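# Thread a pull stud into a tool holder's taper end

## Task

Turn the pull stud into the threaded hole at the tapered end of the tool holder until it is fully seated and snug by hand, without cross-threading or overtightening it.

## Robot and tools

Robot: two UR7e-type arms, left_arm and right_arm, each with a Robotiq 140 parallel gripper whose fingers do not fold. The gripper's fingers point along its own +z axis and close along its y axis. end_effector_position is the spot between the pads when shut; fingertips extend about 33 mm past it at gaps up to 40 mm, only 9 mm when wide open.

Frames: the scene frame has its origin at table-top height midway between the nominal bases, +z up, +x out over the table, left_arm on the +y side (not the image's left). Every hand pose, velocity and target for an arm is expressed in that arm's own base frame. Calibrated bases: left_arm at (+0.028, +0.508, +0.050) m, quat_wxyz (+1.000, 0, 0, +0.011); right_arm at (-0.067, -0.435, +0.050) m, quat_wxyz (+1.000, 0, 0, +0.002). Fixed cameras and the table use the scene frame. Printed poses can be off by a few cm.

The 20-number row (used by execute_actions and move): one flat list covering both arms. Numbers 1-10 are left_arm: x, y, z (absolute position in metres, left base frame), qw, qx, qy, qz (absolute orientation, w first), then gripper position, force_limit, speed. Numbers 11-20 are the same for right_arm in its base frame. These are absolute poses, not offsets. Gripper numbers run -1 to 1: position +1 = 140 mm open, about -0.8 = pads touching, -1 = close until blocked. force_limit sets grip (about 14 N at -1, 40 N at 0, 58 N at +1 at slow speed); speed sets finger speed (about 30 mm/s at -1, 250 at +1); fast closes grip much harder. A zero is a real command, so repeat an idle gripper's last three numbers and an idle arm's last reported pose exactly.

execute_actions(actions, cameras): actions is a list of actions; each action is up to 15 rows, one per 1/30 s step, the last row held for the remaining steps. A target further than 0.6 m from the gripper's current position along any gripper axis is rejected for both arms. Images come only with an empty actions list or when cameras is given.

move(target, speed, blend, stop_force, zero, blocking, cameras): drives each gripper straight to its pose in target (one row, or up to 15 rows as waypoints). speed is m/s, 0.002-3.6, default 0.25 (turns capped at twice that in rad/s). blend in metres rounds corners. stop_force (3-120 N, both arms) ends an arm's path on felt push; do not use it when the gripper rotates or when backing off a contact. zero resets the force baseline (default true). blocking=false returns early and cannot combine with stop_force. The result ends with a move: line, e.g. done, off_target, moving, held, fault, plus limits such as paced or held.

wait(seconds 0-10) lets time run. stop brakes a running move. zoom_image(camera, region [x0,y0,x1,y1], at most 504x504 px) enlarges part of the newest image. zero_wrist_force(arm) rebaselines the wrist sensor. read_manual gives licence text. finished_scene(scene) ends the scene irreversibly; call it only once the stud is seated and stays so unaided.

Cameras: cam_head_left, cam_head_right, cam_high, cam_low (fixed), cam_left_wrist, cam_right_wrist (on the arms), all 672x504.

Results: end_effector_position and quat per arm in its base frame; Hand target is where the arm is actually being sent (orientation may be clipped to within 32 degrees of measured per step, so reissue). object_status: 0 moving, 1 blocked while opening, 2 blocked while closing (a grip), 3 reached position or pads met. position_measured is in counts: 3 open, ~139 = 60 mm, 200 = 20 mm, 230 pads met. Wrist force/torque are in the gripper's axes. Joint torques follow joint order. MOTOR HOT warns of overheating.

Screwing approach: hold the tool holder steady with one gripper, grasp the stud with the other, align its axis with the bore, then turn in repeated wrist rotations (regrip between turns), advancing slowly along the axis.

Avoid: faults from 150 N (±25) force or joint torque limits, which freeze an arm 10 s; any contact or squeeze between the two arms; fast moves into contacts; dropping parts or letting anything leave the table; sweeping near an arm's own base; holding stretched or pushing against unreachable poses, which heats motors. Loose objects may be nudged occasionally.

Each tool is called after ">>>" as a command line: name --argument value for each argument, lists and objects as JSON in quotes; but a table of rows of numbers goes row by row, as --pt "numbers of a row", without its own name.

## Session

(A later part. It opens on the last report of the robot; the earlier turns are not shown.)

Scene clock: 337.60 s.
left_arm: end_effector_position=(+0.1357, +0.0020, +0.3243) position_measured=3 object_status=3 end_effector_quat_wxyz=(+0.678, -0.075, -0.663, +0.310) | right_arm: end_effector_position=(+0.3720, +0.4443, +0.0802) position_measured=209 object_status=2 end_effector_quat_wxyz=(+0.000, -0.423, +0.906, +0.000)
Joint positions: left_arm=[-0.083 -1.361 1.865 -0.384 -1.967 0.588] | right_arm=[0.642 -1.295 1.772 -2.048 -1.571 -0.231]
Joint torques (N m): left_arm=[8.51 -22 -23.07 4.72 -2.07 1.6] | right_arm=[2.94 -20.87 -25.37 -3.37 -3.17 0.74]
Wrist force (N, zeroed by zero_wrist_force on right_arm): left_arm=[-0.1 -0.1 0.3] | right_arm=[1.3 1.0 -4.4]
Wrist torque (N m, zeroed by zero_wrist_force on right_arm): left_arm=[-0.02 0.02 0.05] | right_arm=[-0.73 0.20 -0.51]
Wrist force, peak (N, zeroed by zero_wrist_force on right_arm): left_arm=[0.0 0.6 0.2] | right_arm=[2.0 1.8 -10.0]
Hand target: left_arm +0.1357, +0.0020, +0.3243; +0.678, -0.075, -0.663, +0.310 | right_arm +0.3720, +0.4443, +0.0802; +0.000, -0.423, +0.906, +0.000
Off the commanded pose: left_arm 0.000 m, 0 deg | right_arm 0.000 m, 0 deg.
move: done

>>> move --pt "0.1357 0.0020 0.3243 0.678 -0.075 -0.663 0.310 1 1 1 0.372 0.4443 0.0802 0 -0.4226 0.9063 0 -0.3 1 -0.8" --pt "0.1357 0.0020 0.3243 0.678 -0.075 -0.663 0.310 1 1 1 0.372 0.4443 0.16 0 -0.4226 0.9063 0 -0.3 1 -0.8" --speed 0.15 --cameras '["cam_low","cam_right_wrist"]'

>>> zoom_image --camera "cam_low" --region '[475, 225, 515, 255]'

>>> zoom_image --camera "cam_right_wrist" --region '[280, 150, 430, 290]'

Scene clock: 345.67 s.
left_arm: end_effector_position=(+0.1357, +0.0020, +0.3243) position_measured=3 object_status=3 end_effector_quat_wxyz=(+0.678, -0.075, -0.663, +0.310) | right_arm: end_effector_position=(+0.3720, +0.4443, +0.1600) position_measured=167 object_status=3 end_effector_quat_wxyz=(+0.000, -0.423, +0.906, +0.000)
Joint positions: left_arm=[-0.083 -1.361 1.865 -0.384 -1.967 0.588] | right_arm=[0.642 -1.365 1.642 -1.848 -1.571 -0.231]
Joint torques (N m): left_arm=[8.06 -21.93 -22.7 4.73 -2.06 1.54] | right_arm=[3.26 -21.06 -25.14 -1.71 0.88 0.63]
Wrist force (N, zeroed by zero_wrist_force on right_arm): left_arm=[-0.2 0.2 0.1] | right_arm=[-0.5 -3.2 -0.3]
Wrist torque (N m, zeroed by zero_wrist_force on right_arm): left_arm=[0.03 0.03 0.06] | right_arm=[-0.68 0.14 0.12]
Wrist force, peak (N, zeroed by zero_wrist_force on right_arm): left_arm=[-0.5 0.5 0.0] | right_arm=[1.5 1.2 -4.9]
Hand target: left_arm +0.1357, +0.0020, +0.3243; +0.678, -0.075, -0.663, +0.310 | right_arm +0.3720, +0.4443, +0.1600; +0.000, -0.423, +0.906, +0.000
Off the commanded pose: left_arm 0.000 m, 0 deg | right_arm 0.000 m, 0 deg.
move: done
Images, in order (width x height): cam_low 672x504, cam_right_wrist 672x504.

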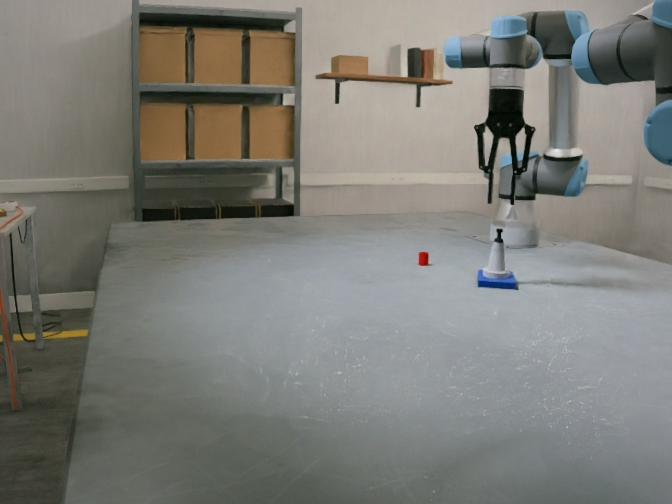

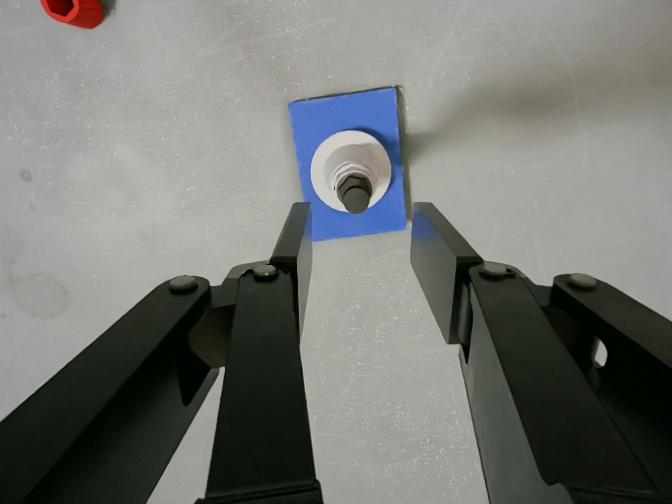

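Scaled by 12.600 from the camera's 672x504 image, which has a finer 960x720 frame.

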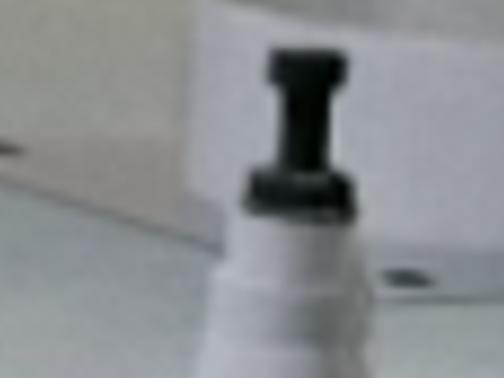

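Scaled by 3.360 from the camera's 672x504 image, which has a finer 960x720 frame.

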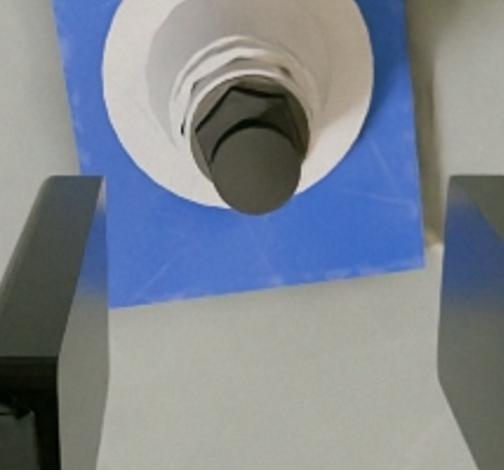

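Flush and upright.

>>> finished_scene --scene 2

The scene is finished: the task was done.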